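# Extract the non-orange-capped vial with forceps onto plate

## Task

Hold the forceps and use them to pull the single vial whose cap is a colour other than orange out of the tightly packed group of vials, then set it standing upright on the white plate at the centre of the table. All other vials must stay where they are. The task fails if that vial is squeezed with more than 20 N, or if a hand touches it at any point while it is being taken out of the group.

## Robot and tools

ROBOT. There are two arms, left_arm and right_arm. Each ends in an identical five-finger right hand, so the hands are not mirror images and every hand number means the same thing on both. The forceps are a separate tool that a hand has to grip; a handle as thin as about 0.025 m can be held, and objects about 0.035 to 0.065 m thick can be wrapped when the thumb is turned across the palm.

SCENE FRAME (used in results). Origin on the floor, z = 0, under the midpoint between the two arm bases, which sit 0.90 m higher. +x is forward (the way both arms face), +z is up, and left_arm is on the +y side. Image left and right do not follow the arm names. Printed positions and quaternions may be off by a few centimetres.

HAND POINT. Each arm is steered by a point fixed to its palm: 0.15 m out from the wrist flange along the fingers and 0.05 m in front of the palm. Its +z runs along the straight fingers, +y points out of the palm, +x points across the palm away from the thumb. Straight fingers extend 0.06-0.07 m past the point and lie 0.06 m behind it along -y. A bracket on the little-finger side of the wrist sticks out and can strike things. With the fingers level the wrist may hang up to 0.13 m (palm down) or 0.25 m (palm up) below the point and reach the table first.

A ROW. Every arm command is a row of 28 numbers, each in [-1, 1], always covering both arms: left dx, dy, dz, rx, ry, rz; left little, ring, middle, index, thumb_bend, thumb_turn; left force_limit, speed; then the same 14 for the right arm. dx..rz are an offset, not a pose: they are measured from that arm's Hand target as it stood when the action or move began, along that Hand target's own axes. 1.0 equals 0.6 m or 180 degrees; rx, ry, rz form a single rotation vector. All rows of one action count from the same start, not from each other, and sending the same offset in a new call moves further. Six zeros re-request the current Hand target. The controller limits each step's commanded orientation to 32 degrees from the measured one.

HAND NUMBERS are absolute motor targets: fingers and thumb_bend -1 straight, +1 curled; thumb_turn -1 beside the palm, +1 across it facing the fingers. force_limit maps -1..+1 to roughly 0..10 N at the fingertip (0..15 N for the two thumb motors). speed rises from near zero at -1 to full at +0.48 and stays full up to +1 (full travel 0.49 s); for a soft grip close at -0.94 or slower. There is no "no change" value: to keep a hand unchanged, resend its last executed eight numbers; if none was sent yet, use hand_measured plus hand_force_limit and hand_speed. To squeeze harder, raise force_limit and send a target more closed than hand_measured; to loosen, send one more open.

TOOLS.
execute_actions(actions, cameras): actions is a list of actions; each action is a list of up to 15 rows, one per 1/30 s step; a short action repeats its final row to fill 15. Images return only if actions is empty or cameras names them.
move(target, speed, blend, stop_force, zero, blocking, cameras): target is one 28-number row or a list of up to 15 rows, all offsets from the same starting Hand targets. Straight-line paths; speed in m/s, 0.002 to 3.2, default 0.25 (turns up to twice that in rad/s), one value or one per target. blend in metres rounds corners of a list. stop_force in N, 4 to 120, ends an arm's path when its wrist sensor feels that much push against the motion; zero (default true) re-zeros first. blocking=false returns early but cannot be combined with stop_force. Paths ignore obstacles; all end together, at most 10 s.
wait(seconds 0-10), stop() to brake a running move, zoom_image(camera, region [x0,y0,x1,y1] in pixels, at most 504x504) on the latest image, show_instructions() for the reference image, zero_wrist_force(arm), finished_scene(scene=1, optional) to end irreversibly.

CAMERAS: cam_spot_left, cam_spot_right, cam_spot_wide, cam_table, cam_left_wrist, cam_right_wrist, each 896x504.

RESULTS. Per arm: end_effector_position (m), end_effector_quat_wxyz, velocities (omitted when Joint velocities read within noise), Hand target (next offsets start here; the hand point often rests slightly short), Joint positions and torques, Wrist force and Wrist torque in the hand's axes plus a peak-force line. Per hand: hand_measured, hand_stopped_by (moving, target, force, stalled, fault) and hand_load_n (positive means pushed open; near 0 after a grip is lost), hand_force_limit, hand_speed. A move adds a "move:" line: done, off_target, moving, held or fault, with limits=paced (pose clipped) or limits=held (steps withheld).

WHAT TO AVOID. Keep the chosen vial below 20 N of pressure and keep both hands off it while it leaves the pack; knock no other vial. Arms are stiff: commanding even slightly past a firm contact can trigger a fault. About 150 N of outside force, or a joint torque limit (pan/lift 290, elbow 132, wrists 47.5 N m), stops that arm for 10 s. Never let the arms or hands hit or squeeze each other. Avoid fast moves near contacts, dropping the vial or forceps, and paths passing close to an arm's own base. Heavy holding or stretching heats motors; 85 °C brakes the arm for a long time.

Each tool is called after "Emit:" as a command line: name --argument value for each argument, lists and objects as JSON in quotes; but a table of rows of numbers goes row by row, as --pt "numbers of a row", without its own name.

Reference images:

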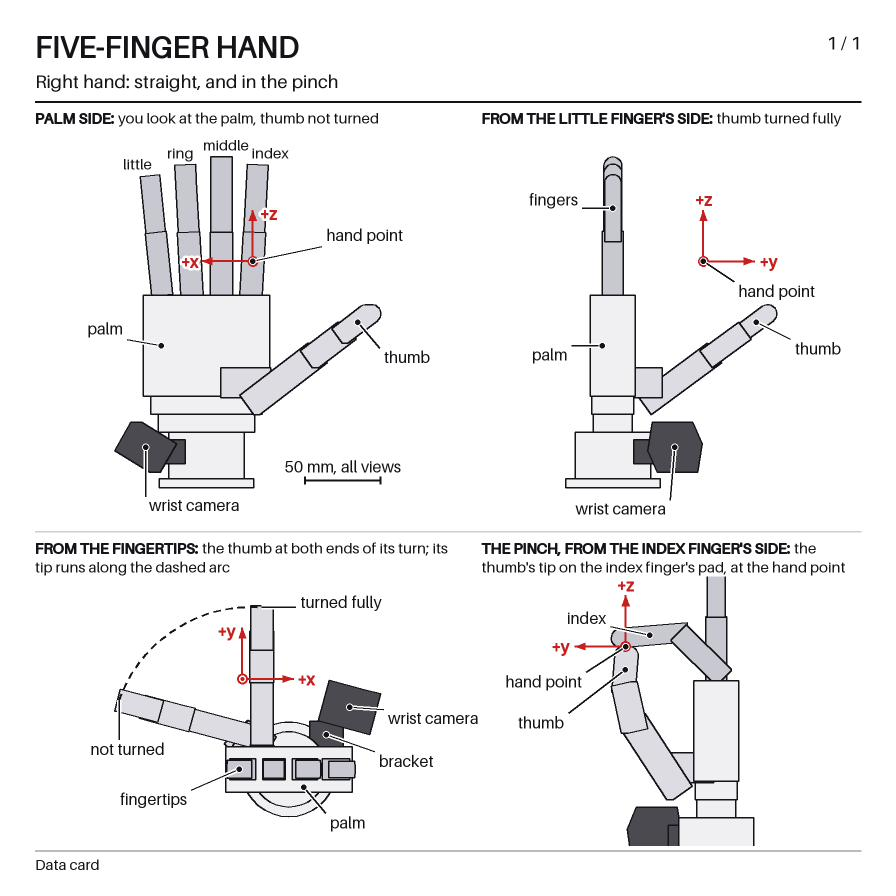

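## Session

Emit:
execute_actions --actions '[]'

Scene clock: 0.00 s.
left_arm: end_effector_position=(+0.2125, +0.5515, +1.2699) hand_measured=(-1.000, -1.000, -1.000, -1.000, -1.000, -1.000) hand_load_n=(+0.0, +0.0, +0.0, +0.0, +0.0, +0.0) hand_stopped_by=(target, target, target, target, target, target) hand_force_limit=0.00 hand_speed=-0.80 end_effector_quat_wxyz=(-0.016, -0.006, +0.932, -0.362) | right_arm: end_effector_position=(+0.2024, -0.5593, +1.2644) hand_measured=(-1.000, -1.000, -1.000, -1.000, -1.000, -1.000) hand_load_n=(+0.0, +0.0, +0.0, +0.0, +0.0, +0.0) hand_stopped_by=(target, target, target, target, target, target) hand_force_limit=0.00 hand_speed=-0.80 end_effector_quat_wxyz=(-0.043, +0.018, +0.933, -0.358)
Joint positions: left_arm=[-0.209 -2.06 2.226 1.25 2.3 -1.851] | right_arm=[-0.273 -2.06 2.241 1.27 2.3 -1.851]
Joint velocities: within noise
Joint torques (N m): no reading
Motor temperatures (°C): left_arm=[50 34 43 48 52 43] | right_arm=[38 44 31 45 40 41]
Wrist force (N): no reading
Wrist torque (N m): no reading
Wrist force, peak (N): no reading
Hand target: left_arm +0.2125, +0.5515, +1.2699; -0.016, -0.006, +0.932, -0.362 | right_arm +0.2024, -0.5593, +1.2644; -0.043, +0.018, +0.933, -0.358

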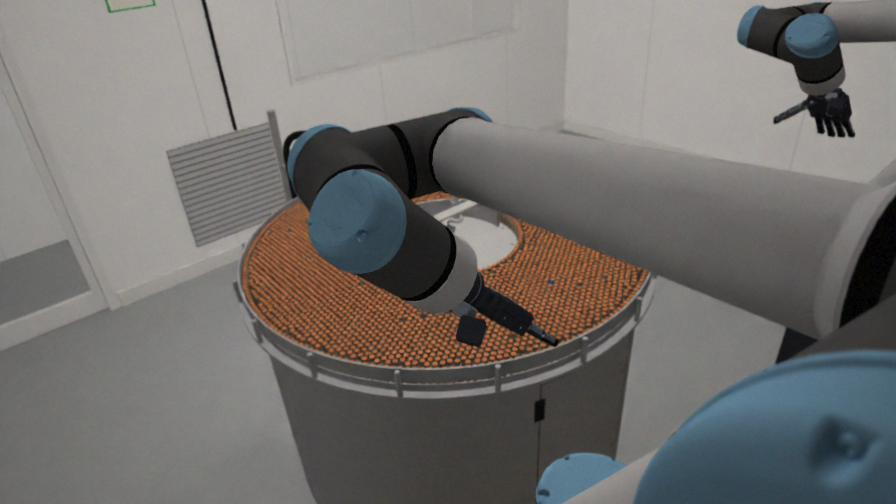

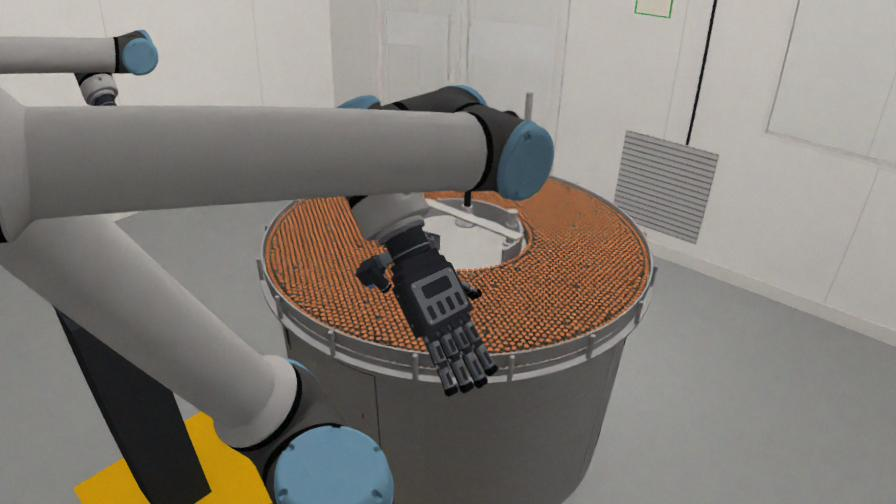

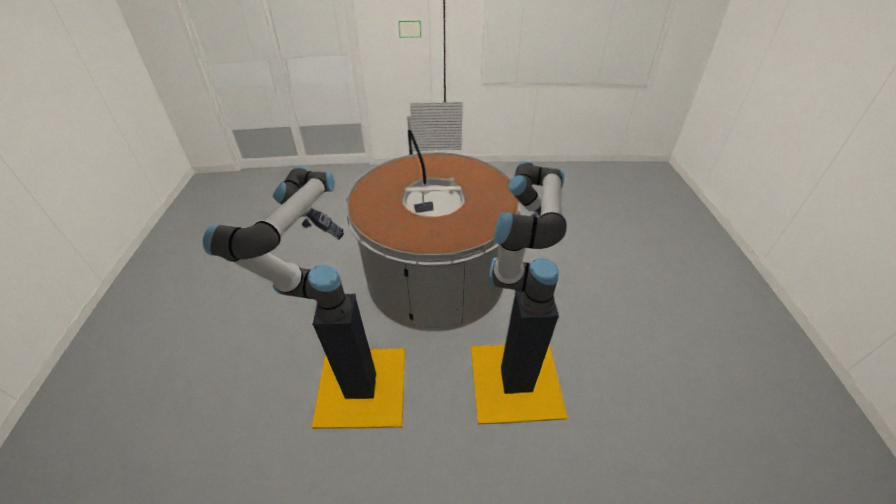

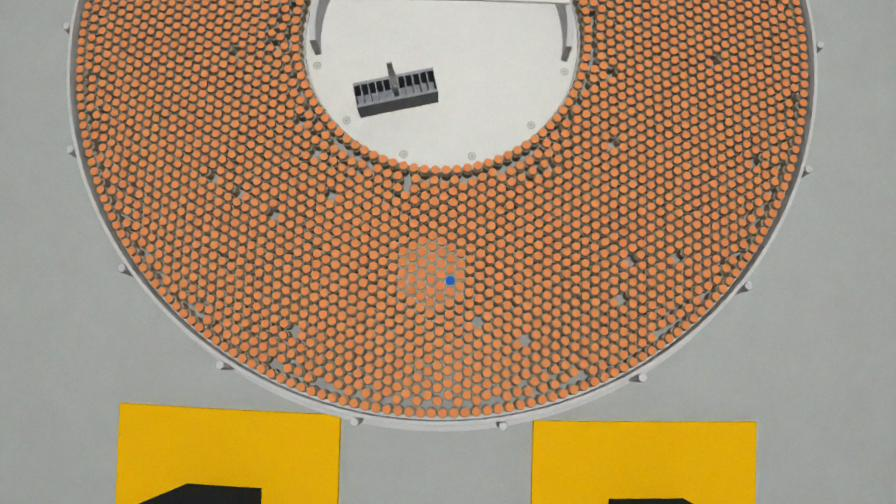

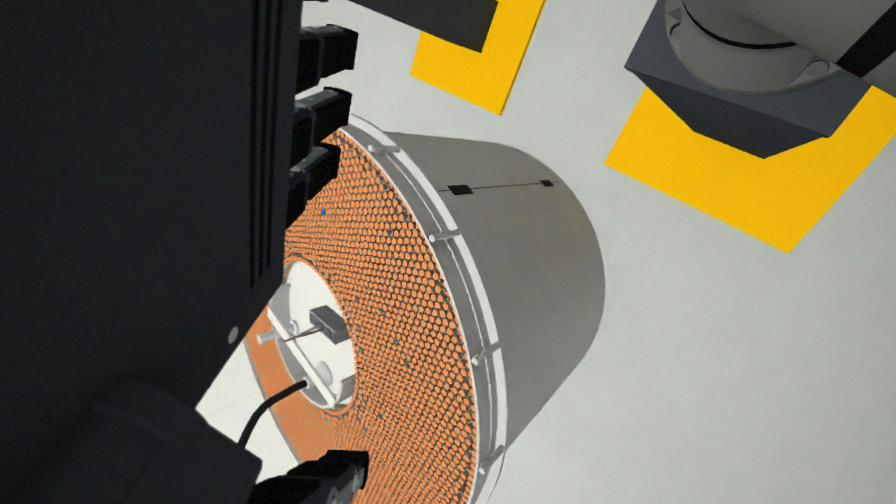

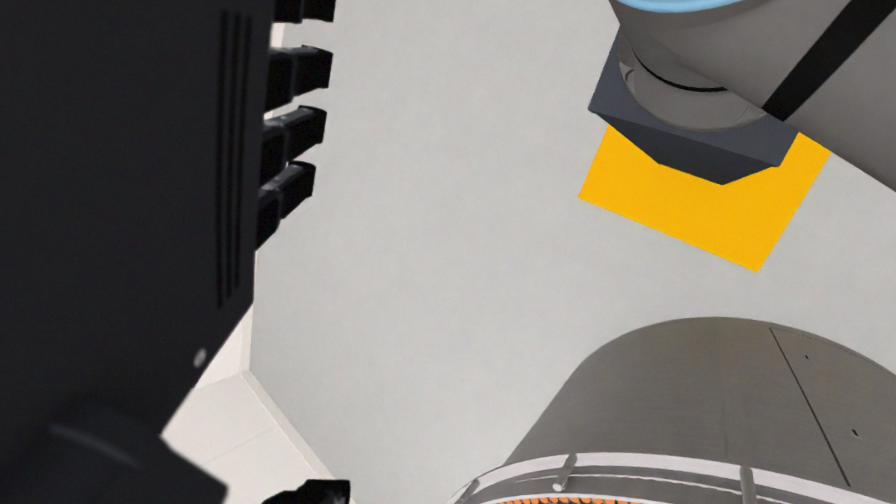

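Emit:
zoom_image --camera "cam_table" --region '[320, 30, 480, 130]'

Emit:
zoom_image --camera "cam_table" --region '[370, 220, 530, 320]'

Emit:
zoom_image --camera "cam_spot_right" --region '[340, 150, 560, 290]'

Emit:
zoom_image --camera "cam_spot_wide" --region '[340, 120, 530, 250]'

Emit:
zoom_image --camera "cam_left_wrist" --region '[230, 240, 400, 430]'

Scaled by 3.150 from the camera's 896x504 image, which has a finer 1280x720 frame.

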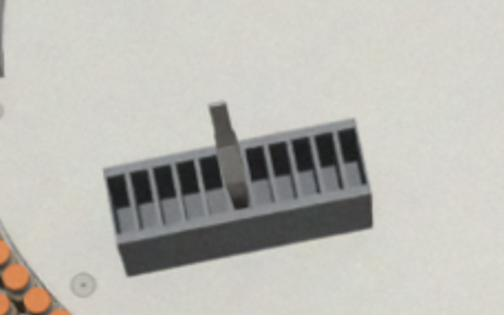

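Scaled by 3.150 from the camera's 896x504 image, which has a finer 1280x720 frame.

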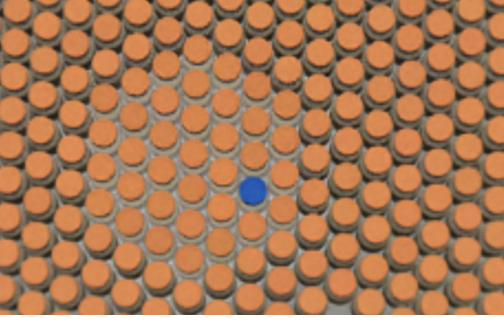

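Scaled by 2.291 from the camera's 896x504 image, which has a finer 1280x720 frame.

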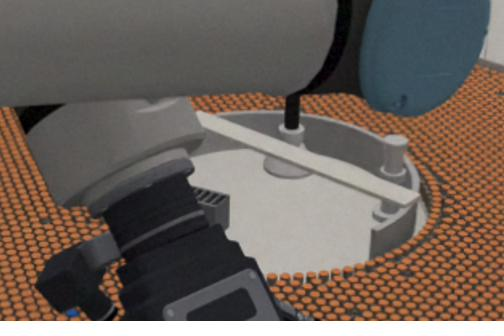

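Scaled by 2.653 from the camera's 896x504 image, which has a finer 1280x720 frame.

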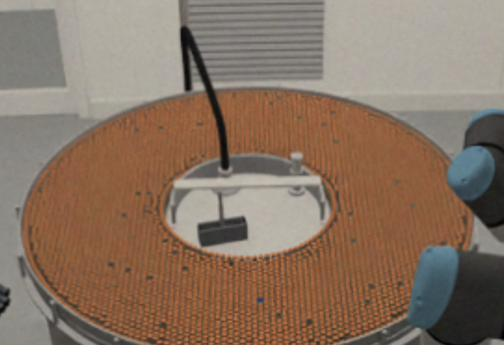

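Scaled by 2.653 from the camera's 896x504 image, which has a finer 1280x720 frame.

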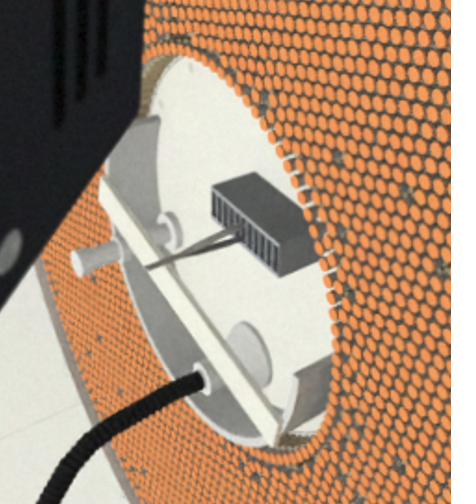

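Emit:
move --target '[0,0,0,0,0,0,-1,-1,-1,-1,-1,-1,0,-0.8,-0.616,0.347,-0.573,-0.2325,-0.0279,-0.0117,-1,-1,-1,-1,-1,-1,0,-0.8]' --cameras '["all"]'

Scene clock: 53.30 s.
left_arm: end_effector_position=(+0.2125, +0.5515, +1.2699) hand_measured=(-1.000, -1.000, -1.000, -1.000, -1.000, -1.000) hand_load_n=(+0.0, +0.0, +0.0, +0.0, +0.0, +0.0) hand_stopped_by=(target, target, target, target, target, target) hand_force_limit=0.00 hand_speed=-0.80 end_effector_quat_wxyz=(-0.016, -0.006, +0.932, -0.362) | right_arm: end_effector_position=(+0.6030, -0.1996, +1.3547) hand_measured=(-1.000, -1.000, -1.000, -1.000, -1.000, -1.000) hand_load_n=(+0.0, +0.0, +0.0, +0.0, +0.0, +0.0) hand_stopped_by=(target, target, target, target, target, target) hand_force_limit=0.00 hand_speed=-0.80 end_effector_quat_wxyz=(+0.000, +0.000, +1.000, -0.001)
Joint positions: left_arm=[-0.209 -2.06 2.226 1.25 2.3 -1.851] | right_arm=[0.195 -1.293 1.377 1.488 1.572 -1.375]
Joint torques (N m): left_arm=[4.02 2.7 -44.28 4 1.39 0.12] | right_arm=[18.44 -43.92 -49.08 6.16 -2.62 2.19]
Wrist force (N): left_arm=[0.2 0.1 -0.5] | right_arm=[0.1 -0.2 -0.3]
Wrist torque (N m): left_arm=[0.04 -0.01 0.01] | right_arm=[0.02 0.04 -0.04]
Wrist force, peak (N): left_arm=[0.5 0.2 -0.6] | right_arm=[0.9 0.0 0.9]
Hand target: left_arm +0.2125, +0.5515, +1.2699; -0.016, -0.006, +0.932, -0.362 | right_arm +0.6031, -0.1995, +1.3547; +0.000, +0.000, +1.000, -0.001
Off the commanded pose: left_arm 0.000 m, 0 deg | right_arm 0.000 m, 0 deg.
move: done

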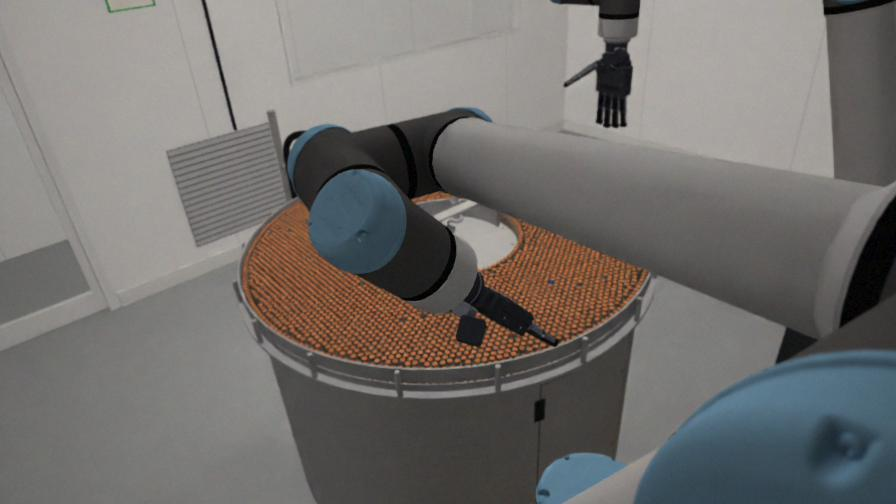

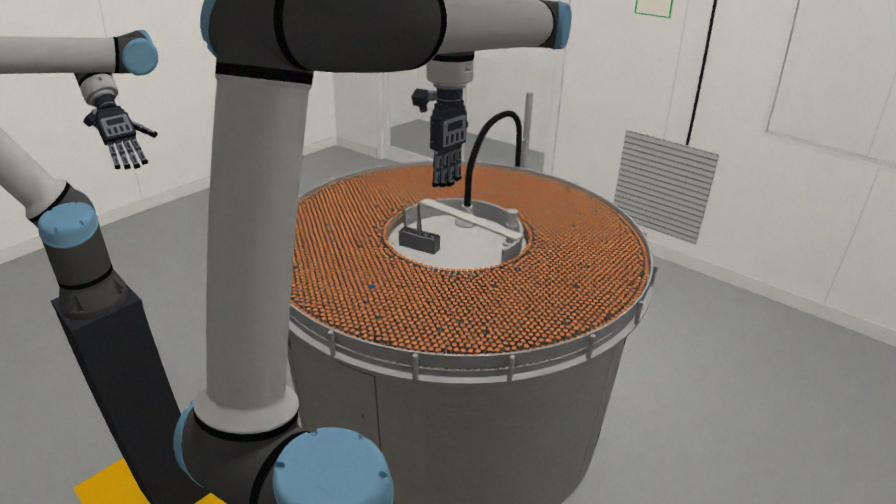

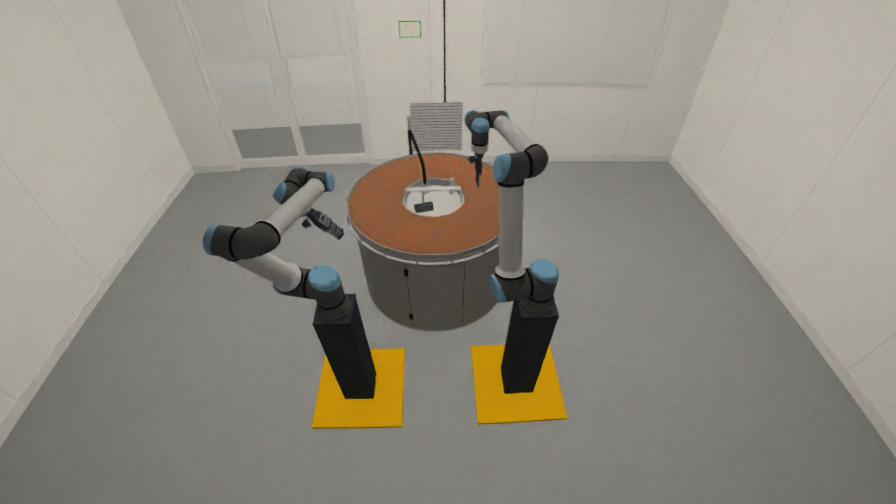

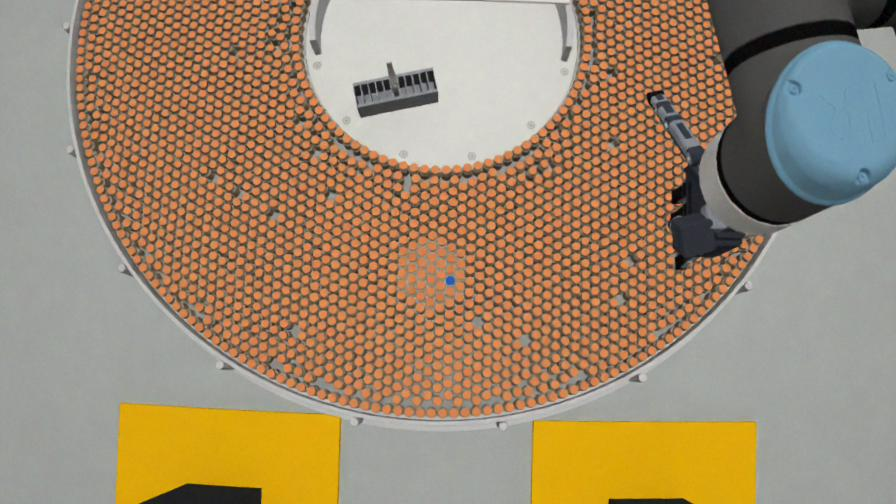

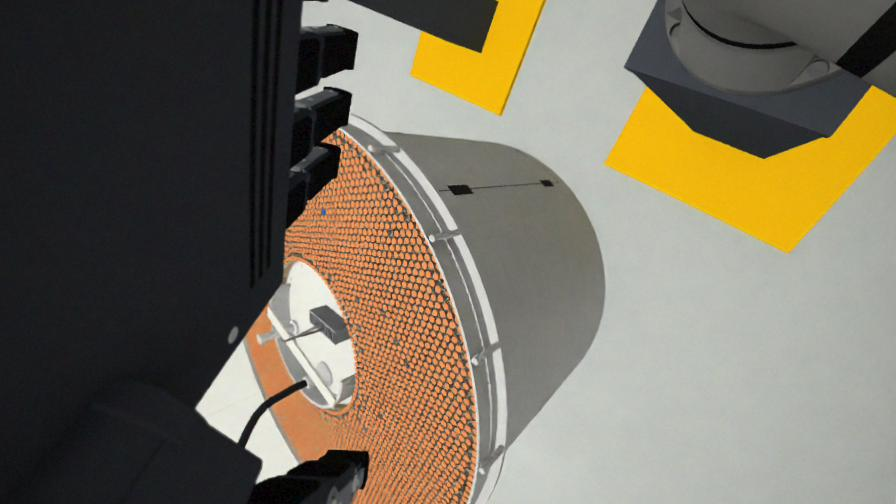

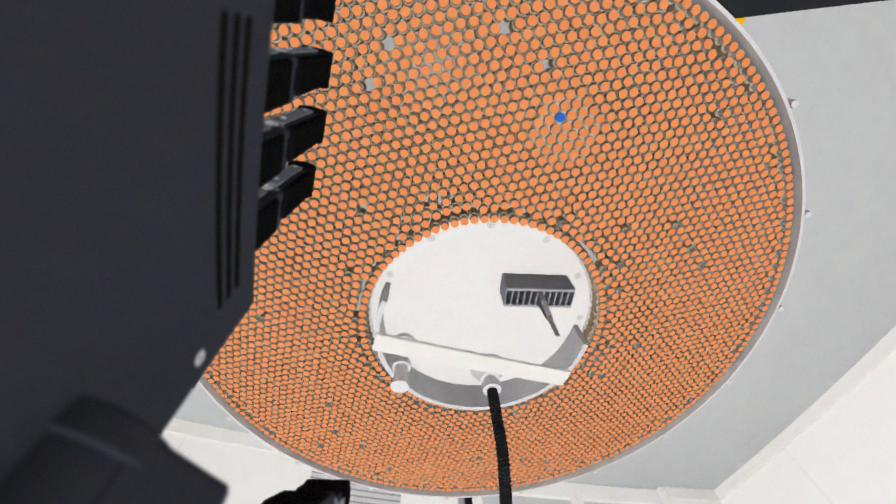

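Emit:
zoom_image --camera "cam_right_wrist" --region '[480, 255, 620, 355]'

Emit:
zoom_image --camera "cam_spot_right" --region '[370, 180, 540, 290]'

Scaled by 3.600 from the camera's 896x504 image, which has a finer 1280x720 frame.

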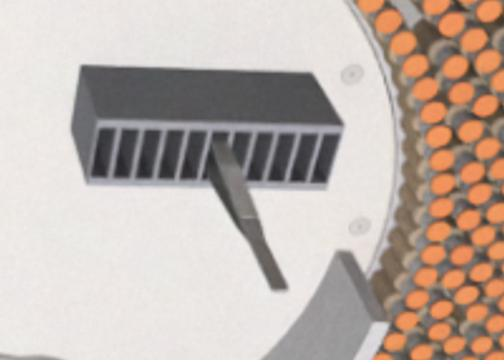

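Scaled by 2.965 from the camera's 896x504 image, which has a finer 1280x720 frame.

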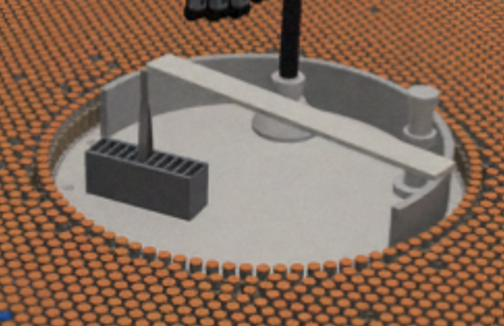

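Emit:
move --target '[0,0,0,0,0,0,-1,-1,-1,-1,-1,-1,0,-0.8,0,0,0.25,0,0,0,-1,-1,-1,-1,-1,-1,0,-0.8]' --cameras '["cam_right_wrist","cam_table","cam_spot_right"]'

Scene clock: 72.33 s.
left_arm: end_effector_position=(+0.2125, +0.5515, +1.2699) hand_measured=(-1.000, -1.000, -1.000, -1.000, -1.000, -1.000) hand_load_n=(+0.0, +0.0, +0.0, +0.0, +0.0, +0.0) hand_stopped_by=(target, target, target, target, target, target) hand_force_limit=0.00 hand_speed=-0.80 end_effector_quat_wxyz=(-0.016, -0.006, +0.932, -0.362) | right_arm: end_effector_position=(+0.6030, -0.1997, +1.2049) hand_measured=(-1.000, -1.000, -1.000, -1.000, -1.000, -1.000) hand_load_n=(+0.0, +0.0, +0.0, +0.0, +0.0, +0.0) hand_stopped_by=(target, target, target, target, target, target) hand_force_limit=0.00 hand_speed=-0.80 end_effector_quat_wxyz=(+0.000, +0.000, +1.000, -0.001)
Joint positions: left_arm=[-0.209 -2.06 2.226 1.25 2.3 -1.851] | right_arm=[0.195 -1.242 1.578 1.236 1.572 -1.376]
Joint torques (N m): left_arm=[3.35 2.85 -43.76 3.66 1.57 0.33] | right_arm=[-19.26 -46.42 -24.96 1.49 -2.91 -3.7]
Wrist force (N): left_arm=[0.2 0.2 -0.2] | right_arm=[0.6 -0.2 -0.3]
Wrist torque (N m): left_arm=[0.05 -0.01 0.02] | right_arm=[0.00 -0.06 0.05]
Wrist force, peak (N): left_arm=[0.4 0.5 -0.4] | right_arm=[0.6 -0.5 1.7]
Hand target: left_arm +0.2125, +0.5515, +1.2699; -0.016, -0.006, +0.932, -0.362 | right_arm +0.6030, -0.1997, +1.2047; +0.000, +0.000, +1.000, -0.001
Off the commanded pose: left_arm 0.000 m, 0 deg | right_arm 0.000 m, 0 deg.
move: done
Images, in order (width x height): cam_spot_right 896x504, cam_table 896x504, cam_right_wrist 896x504.

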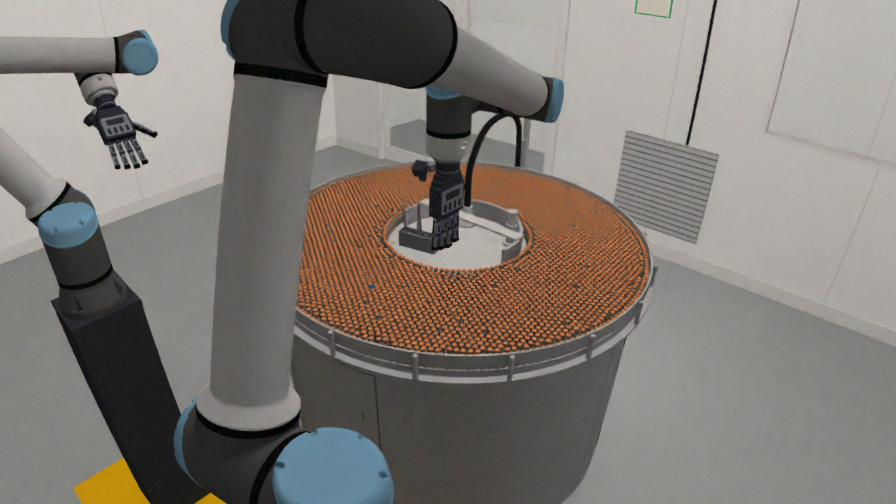

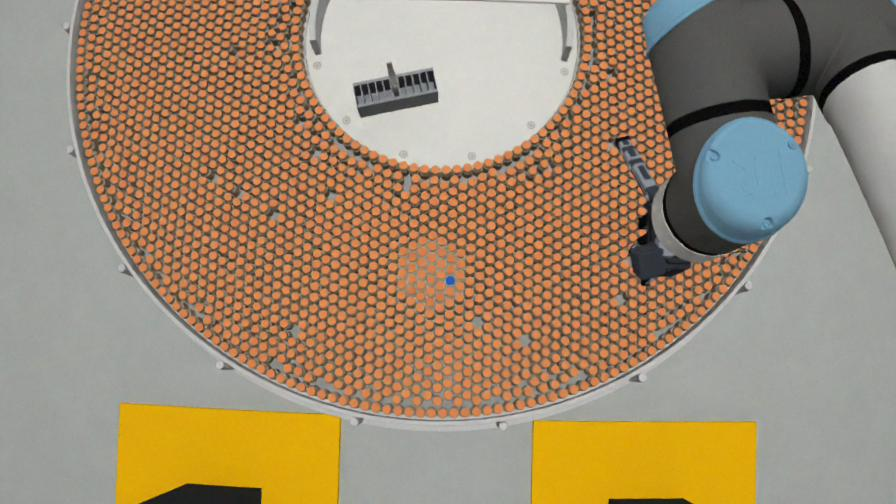

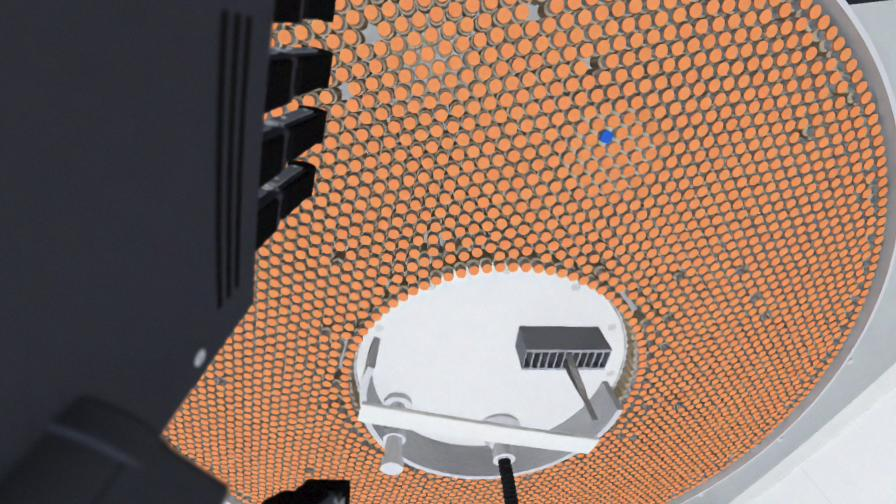

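Emit:
move --target '[0,0,0,0,0,0,-1,-1,-1,-1,-1,-1,0,-0.8,0,0.2,0,0,0,0,-1,-1,-1,-1,-1,-1,0,-0.8]' --cameras '["cam_right_wrist"]'

Emit:
move --target '[0,0,0,0,0,0,-1,-1,-1,-1,-1,-1,0,-0.8,-0.1,0,0,0,0,0,-1,-1,-1,-1,-1,-1,0,-0.8]' --cameras '["cam_right_wrist","cam_table"]'

Scene clock: 96.20 s.
left_arm: end_effector_position=(+0.2125, +0.5515, +1.2699) hand_measured=(-1.000, -1.000, -1.000, -1.000, -1.000, -1.000) hand_load_n=(+0.0, +0.0, +0.0, +0.0, +0.0, +0.0) hand_stopped_by=(target, target, target, target, target, target) hand_force_limit=0.00 hand_speed=-0.80 end_effector_quat_wxyz=(-0.016, -0.006, +0.932, -0.362) | right_arm: end_effector_position=(+0.6030, -0.0799, +1.2045) hand_measured=(-1.000, -1.000, -1.000, -1.000, -1.000, -1.000) hand_load_n=(-0.5, +0.0, -0.5, +0.5, +0.0, +0.0) hand_stopped_by=(target, target, target, target, target, target) hand_force_limit=0.00 hand_speed=-0.80 end_effector_quat_wxyz=(+0.000, +0.000, +1.000, -0.001)
Joint positions: left_arm=[-0.209 -2.06 2.226 1.25 2.3 -1.851] | right_arm=[0.372 -1.141 1.436 1.277 1.572 -1.198]
Joint torques (N m): left_arm=[3.94 2.52 -44.5 3.81 1.54 0.18] | right_arm=[16.94 -55.26 -47.91 5.83 2.91 2.2]
Wrist force (N): left_arm=[0.2 -0.1 0.1] | right_arm=[0.0 0.1 0.9]
Wrist torque (N m): left_arm=[-0.02 -0.04 0.01] | right_arm=[0.00 -0.06 0.01]
Wrist force, peak (N): left_arm=[0.3 0.4 -0.8] | right_arm=[0.3 -1.7 -0.4]
Hand target: left_arm +0.2125, +0.5515, +1.2699; -0.016, -0.006, +0.932, -0.362 | right_arm +0.6030, -0.0797, +1.2045; +0.000, +0.000, +1.000, -0.001
Off the commanded pose: left_arm 0.000 m, 0 deg | right_arm 0.000 m, 0 deg.
move: done
Images, in order (width x height): cam_right_wrist 896x504.

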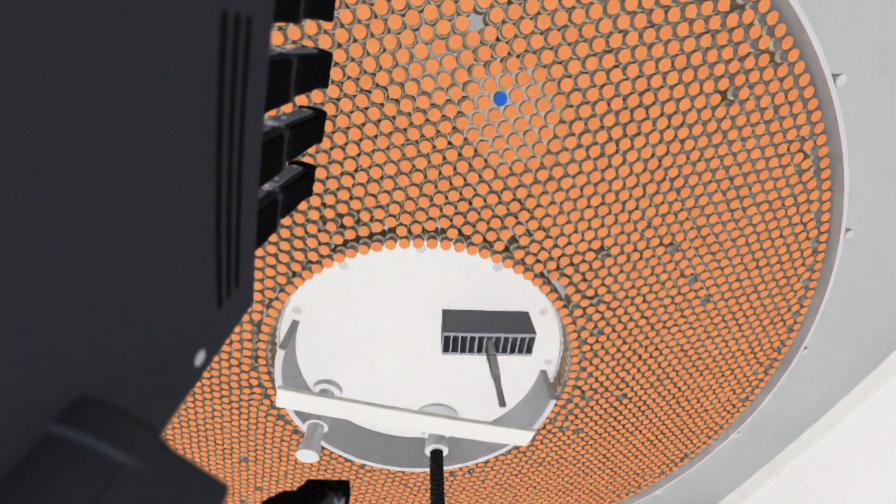

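Scene clock: 97.23 s.
left_arm: end_effector_position=(+0.2125, +0.5515, +1.2699) hand_measured=(-1.000, -1.000, -1.000, -1.000, -1.000, -1.000) hand_load_n=(+0.0, +0.0, +0.0, +0.0, +0.0, +0.0) hand_stopped_by=(target, target, target, target, target, target) hand_force_limit=0.00 hand_speed=-0.80 end_effector_quat_wxyz=(-0.016, -0.006, +0.932, -0.362) | right_arm: end_effector_position=(+0.6629, -0.0797, +1.2044) hand_measured=(-1.000, -1.000, -1.000, -1.000, -1.000, -1.000) hand_load_n=(+0.0, +0.0, +0.0, +0.0, +0.0, +0.0) hand_stopped_by=(target, target, target, target, target, target) hand_force_limit=0.00 hand_speed=-0.80 end_effector_quat_wxyz=(+0.000, +0.000, +1.000, -0.001)
Joint positions: left_arm=[-0.209 -2.06 2.226 1.25 2.3 -1.851] | right_arm=[0.343 -1.059 1.313 1.318 1.572 -1.228]
Joint torques (N m): left_arm=[3.28 2.14 -44.47 3.88 1.54 0.26] | right_arm=[-17.68 -63.09 -47.98 6.19 2.21 -3.85]
Wrist force (N): left_arm=[0.2 0.2 -0.2] | right_arm=[0.0 0.4 0.7]
Wrist torque (N m): left_arm=[0.03 -0.02 0.02] | right_arm=[0.04 -0.01 0.18]
Wrist force, peak (N): left_arm=[0.3 0.4 -0.5] | right_arm=[-1.3 0.4 0.8]
Hand target: left_arm +0.2125, +0.5515, +1.2699; -0.016, -0.006, +0.932, -0.362 | right_arm +0.6630, -0.0797, +1.2044; +0.000, +0.000, +1.000, -0.001
Off the commanded pose: left_arm 0.000 m, 0 deg | right_arm 0.000 m, 0 deg.
move: done
Images, in order (width x height): cam_table 896x504, cam_right_wrist 896x504.

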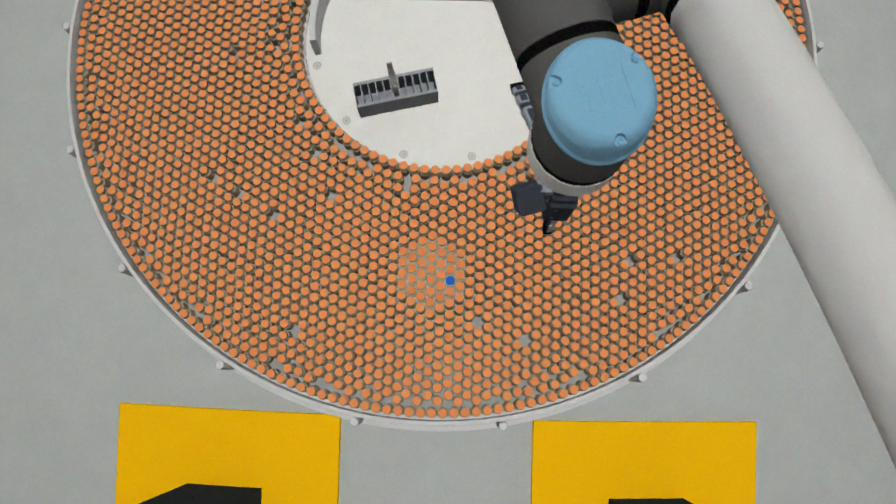

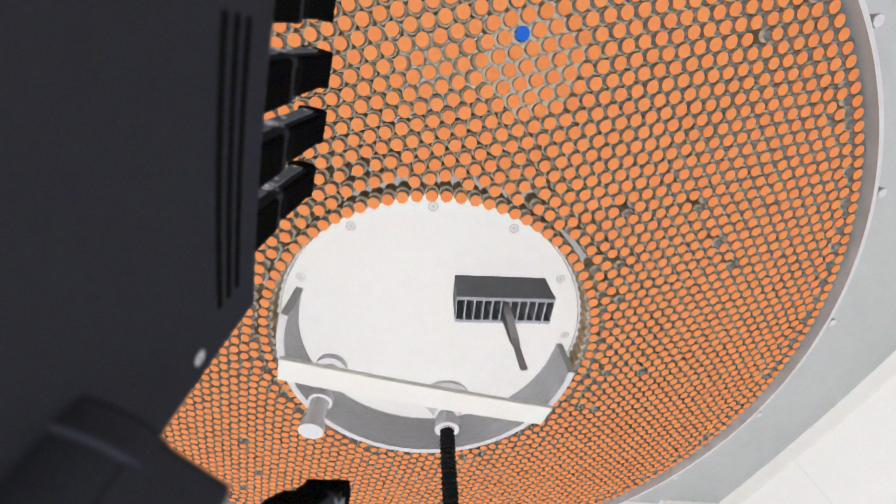

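Emit:
zoom_image --camera "cam_right_wrist" --region '[440, 260, 580, 380]'

Emit:
zoom_image --camera "cam_right_wrist" --region '[480, 0, 580, 80]'

Emit:
move --target '[0,0,0,0,0,0,-1,-1,-1,-1,-1,-1,0,-0.8,-0.12,0.2,0,0,0,0,-1,-1,-1,-1,-1,-1,0,-0.8]' --cameras '["cam_right_wrist"]'

Emit:
zoom_image --camera "cam_right_wrist" --region '[340, 180, 540, 340]'

Scaled by 3.600 from the camera's 896x504 image, which has a finer 1280x720 frame.

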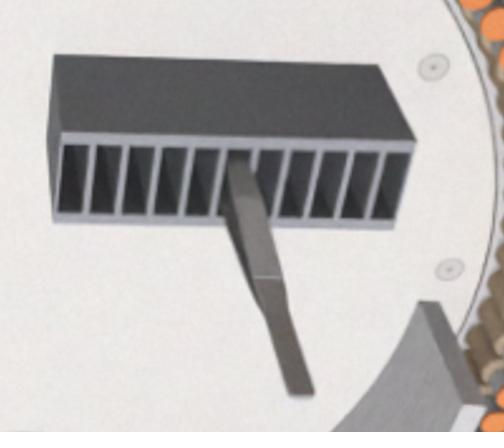

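Scaled by 5.040 from the camera's 896x504 image, which has a finer 1280x720 frame.

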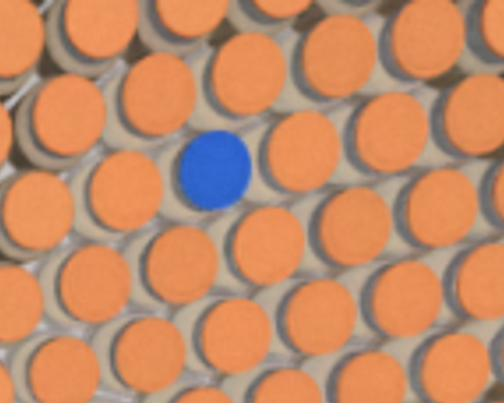

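Scene clock: 131.60 s.
left_arm: end_effector_position=(+0.2125, +0.5515, +1.2699) hand_measured=(-1.000, -1.000, -1.000, -1.000, -1.000, -1.000) hand_load_n=(+0.0, +0.0, +0.0, +0.0, +0.0, +0.0) hand_stopped_by=(target, target, target, target, target, target) hand_force_limit=0.00 hand_speed=-0.80 end_effector_quat_wxyz=(-0.016, -0.006, +0.932, -0.362) | right_arm: end_effector_position=(+0.7350, +0.0402, +1.2042) hand_measured=(-1.000, -1.000, -1.000, -1.000, -1.000, -1.000) hand_load_n=(+0.0, +0.0, +0.0, +0.0, +0.0, +0.0) hand_stopped_by=(target, target, target, target, target, target) hand_force_limit=0.00 hand_speed=-0.80 end_effector_quat_wxyz=(+0.000, +0.000, +1.000, -0.001)
Joint positions: left_arm=[-0.209 -2.06 2.226 1.25 2.3 -1.851] | right_arm=[0.447 -0.825 0.929 1.468 1.572 -1.124]
Joint torques (N m): left_arm=[4.34 2.54 -44.34 3.6 1.47 0.19] | right_arm=[13.99 -78.36 -50.27 6.22 2.63 2.8]
Wrist force (N): left_arm=[0.3 0.2 -0.4] | right_arm=[0.4 -0.3 0.0]
Wrist torque (N m): left_arm=[0.05 -0.03 0.02] | right_arm=[-0.04 -0.07 -0.01]
Wrist force, peak (N): left_arm=[0.4 0.1 -0.7] | right_arm=[0.8 -0.8 1.1]
Hand target: left_arm +0.2125, +0.5515, +1.2699; -0.016, -0.006, +0.932, -0.362 | right_arm +0.7351, +0.0402, +1.2042; +0.000, +0.000, +1.000, -0.001
Off the commanded pose: left_arm 0.000 m, 0 deg | right_arm 0.000 m, 0 deg.
move: done
Images, in order (width x height): cam_right_wrist 896x504.

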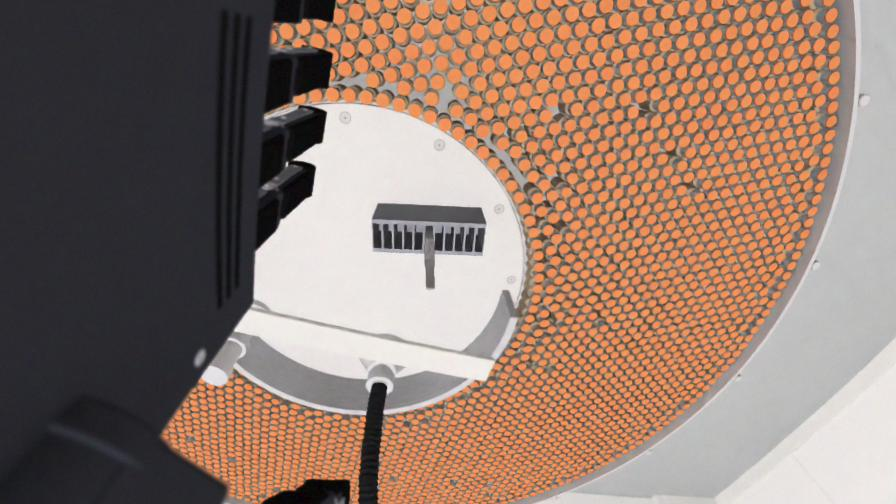

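Scaled by 2.520 from the camera's 896x504 image, which has a finer 1280x720 frame.

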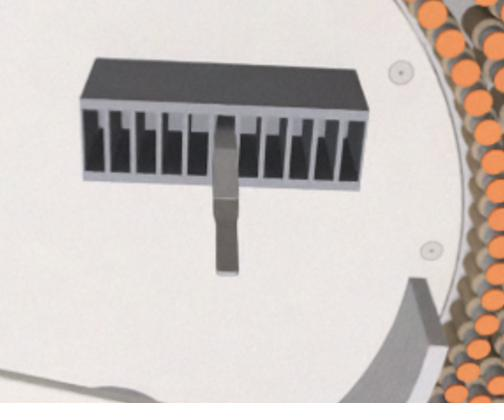

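Emit:
move --target '[-0.477,-0.108,0.009,0.392,0.021,-0.533,-1,-1,-1,-1,-1,-1,0,-0.8,0.392,-0.317,-0.25,0,0,0.926,-1,-1,-1,-1,-1,-1,0,-0.8]' --speed 0.5 --cameras '["cam_spot_wide","cam_left_wrist"]'

Scene clock: 332.43 s.
left_arm: end_effector_position=(+0.4998, +0.4997, +1.2999) hand_measured=(-1.000, -1.000, -1.000, -1.000, -1.000, -1.000) hand_load_n=(+0.0, +0.0, +0.0, +0.0, +0.0, +0.0) hand_stopped_by=(target, target, target, target, target, target) hand_force_limit=0.00 hand_speed=-0.80 end_effector_quat_wxyz=(+0.282, +0.648, -0.283, +0.648) | right_arm: end_effector_position=(+0.4999, -0.1497, +1.3547) hand_measured=(-1.000, -1.000, -1.000, -1.000, -1.000, -1.000) hand_load_n=(+0.0, +0.0, +0.0, +0.0, +0.0, +0.0) hand_stopped_by=(target, target, target, target, target, target) hand_force_limit=0.00 hand_speed=-0.80 end_effector_quat_wxyz=(+0.001, +0.993, +0.116, +0.000)
Joint positions: left_arm=[0.034 -1.833 2.231 -0.398 2.426 -4.712] | right_arm=[0.482 -1.199 1.251 1.52 1.572 1.82]
Joint torques (N m): left_arm=[-7.84 -30.8 -39.3 -3.42 -3.25 -2.25] | right_arm=[-20.55 -88.31 -27.31 6.19 2.71 2.49]
Wrist force (N): left_arm=[-0.4 -2.4 -1.5] | right_arm=[0.6 -0.2 0.3]
Wrist torque (N m): left_arm=[-0.23 0.06 -0.24] | right_arm=[-0.01 -0.11 0.05]
Wrist force, peak (N): left_arm=[-0.4 -2.9 -1.4] | right_arm=[-0.4 -0.6 0.9]
Hand target: left_arm +0.4998, +0.4997, +1.2999; +0.282, +0.648, -0.283, +0.648 | right_arm +0.4999, -0.1497, +1.3547; +0.001, +0.993, +0.116, +0.000
Off the commanded pose: left_arm 0.000 m, 0 deg | right_arm 0.000 m, 0 deg.
move: done
Images, in order (width x height): cam_spot_wide 896x504, cam_left_wrist 896x504.

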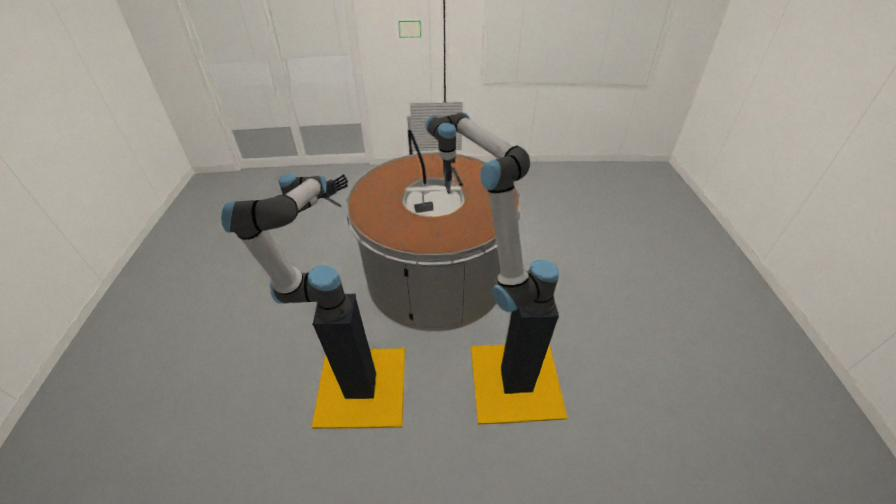

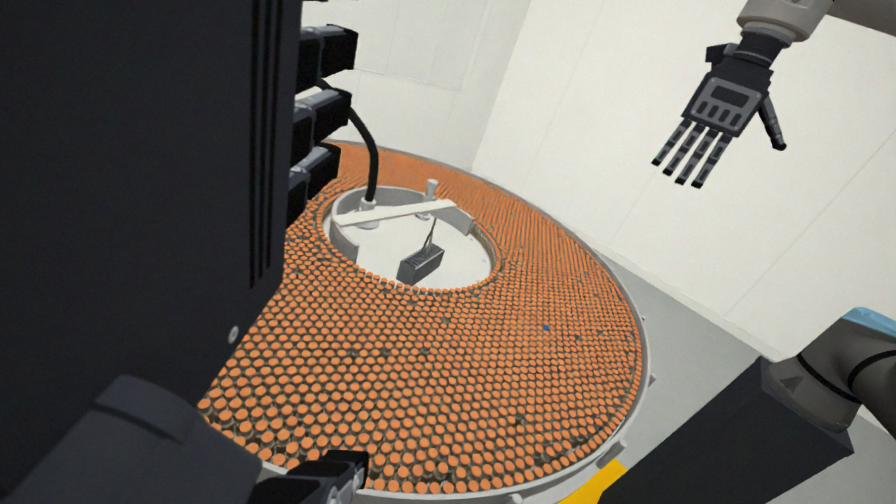

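Emit:
move --target '[-0.34,0.001,0.608,0,0,0,1,1,1,1,-1,-1,0,0,0,0,0,0,0.5,0,-1,-1,-1,-1,-1,-1,0,-0.8]' --speed 0.4 --cameras '["cam_right_wrist","cam_left_wrist"]'

Emit:
zoom_image --camera "cam_left_wrist" --region '[400, 150, 650, 350]'

Scene clock: 341.60 s.
left_arm: end_effector_position=(+0.7477, +0.2322, +1.0959) hand_measured=(+1.000, +1.000, +1.000, +1.000, -1.000, -1.000) hand_load_n=(+0.0, +0.0, +0.0, +0.0, +0.0, +0.0) hand_stopped_by=(target, target, target, target, target, target) hand_force_limit=0.00 hand_speed=0.00 end_effector_quat_wxyz=(+0.282, +0.648, -0.283, +0.648) | right_arm: end_effector_position=(+0.4999, -0.1496, +1.3547) hand_measured=(-1.000, -1.000, -1.000, -1.000, -1.000, -1.000) hand_load_n=(+0.0, +0.0, +0.0, +0.0, +0.0, +0.5) hand_stopped_by=(target, target, target, target, target, target) hand_force_limit=0.00 hand_speed=-0.80 end_effector_quat_wxyz=(-0.081, +0.703, +0.082, +0.702)
Joint positions: left_arm=[-0.419 -1.244 2.055 -0.811 1.973 -4.712] | right_arm=[0.663 -1.769 2.082 -0.311 2.002 1.57]
Joint torques (N m): left_arm=[-7.59 -45.18 -44.57 -4.07 -3.25 -2.44] | right_arm=[-20.06 -45.22 -31.95 -4.86 -2.42 -3.26]
Wrist force (N): left_arm=[-1.3 -2.8 -1.1] | right_arm=[-1.6 0.1 -1.0]
Wrist torque (N m): left_arm=[-0.23 0.21 -0.14] | right_arm=[0.13 0.18 -0.03]
Wrist force, peak (N): left_arm=[-1.6 -2.9 -1.4] | right_arm=[-2.4 -0.6 -0.9]
Hand target: left_arm +0.7478, +0.2321, +1.0958; +0.282, +0.648, -0.283, +0.648 | right_arm +0.4999, -0.1497, +1.3547; -0.081, +0.703, +0.082, +0.702
Off the commanded pose: left_arm 0.000 m, 0 deg | right_arm 0.000 m, 0 deg.
move: done
Images, in order (width x height): cam_left_wrist 896x504, cam_right_wrist 896x504.

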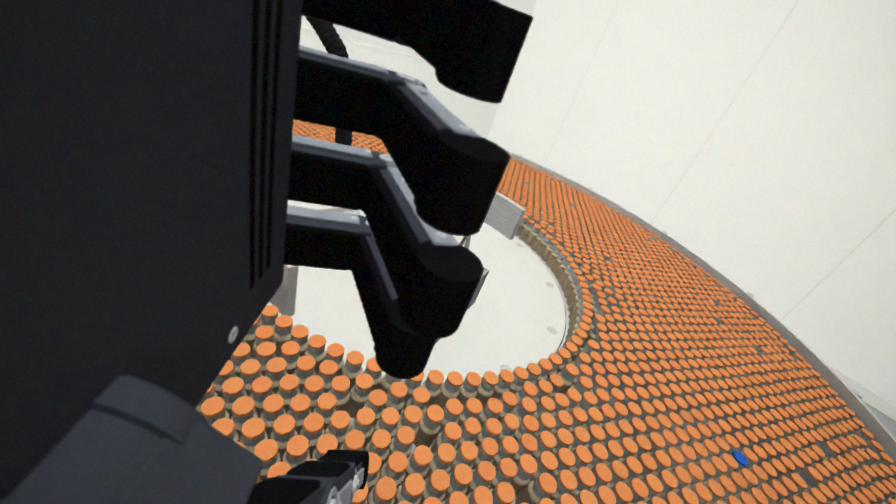

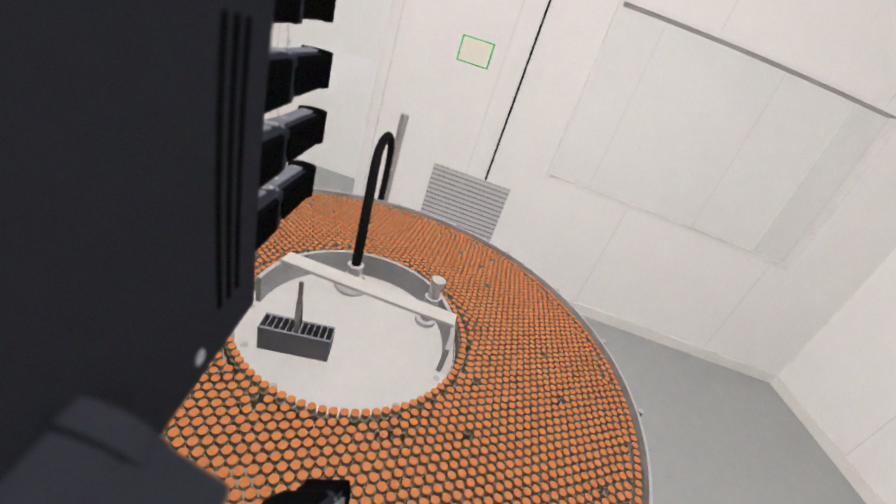

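Scaled by 2.016 from the camera's 896x504 image, which has a finer 1280x720 frame.

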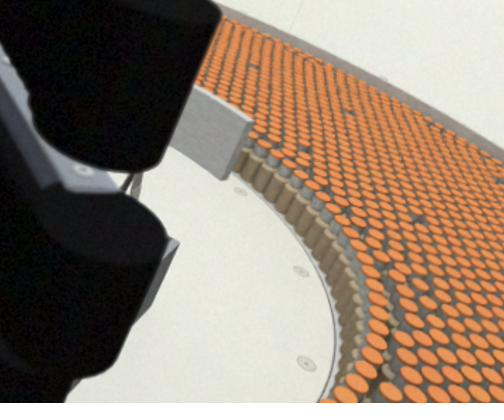

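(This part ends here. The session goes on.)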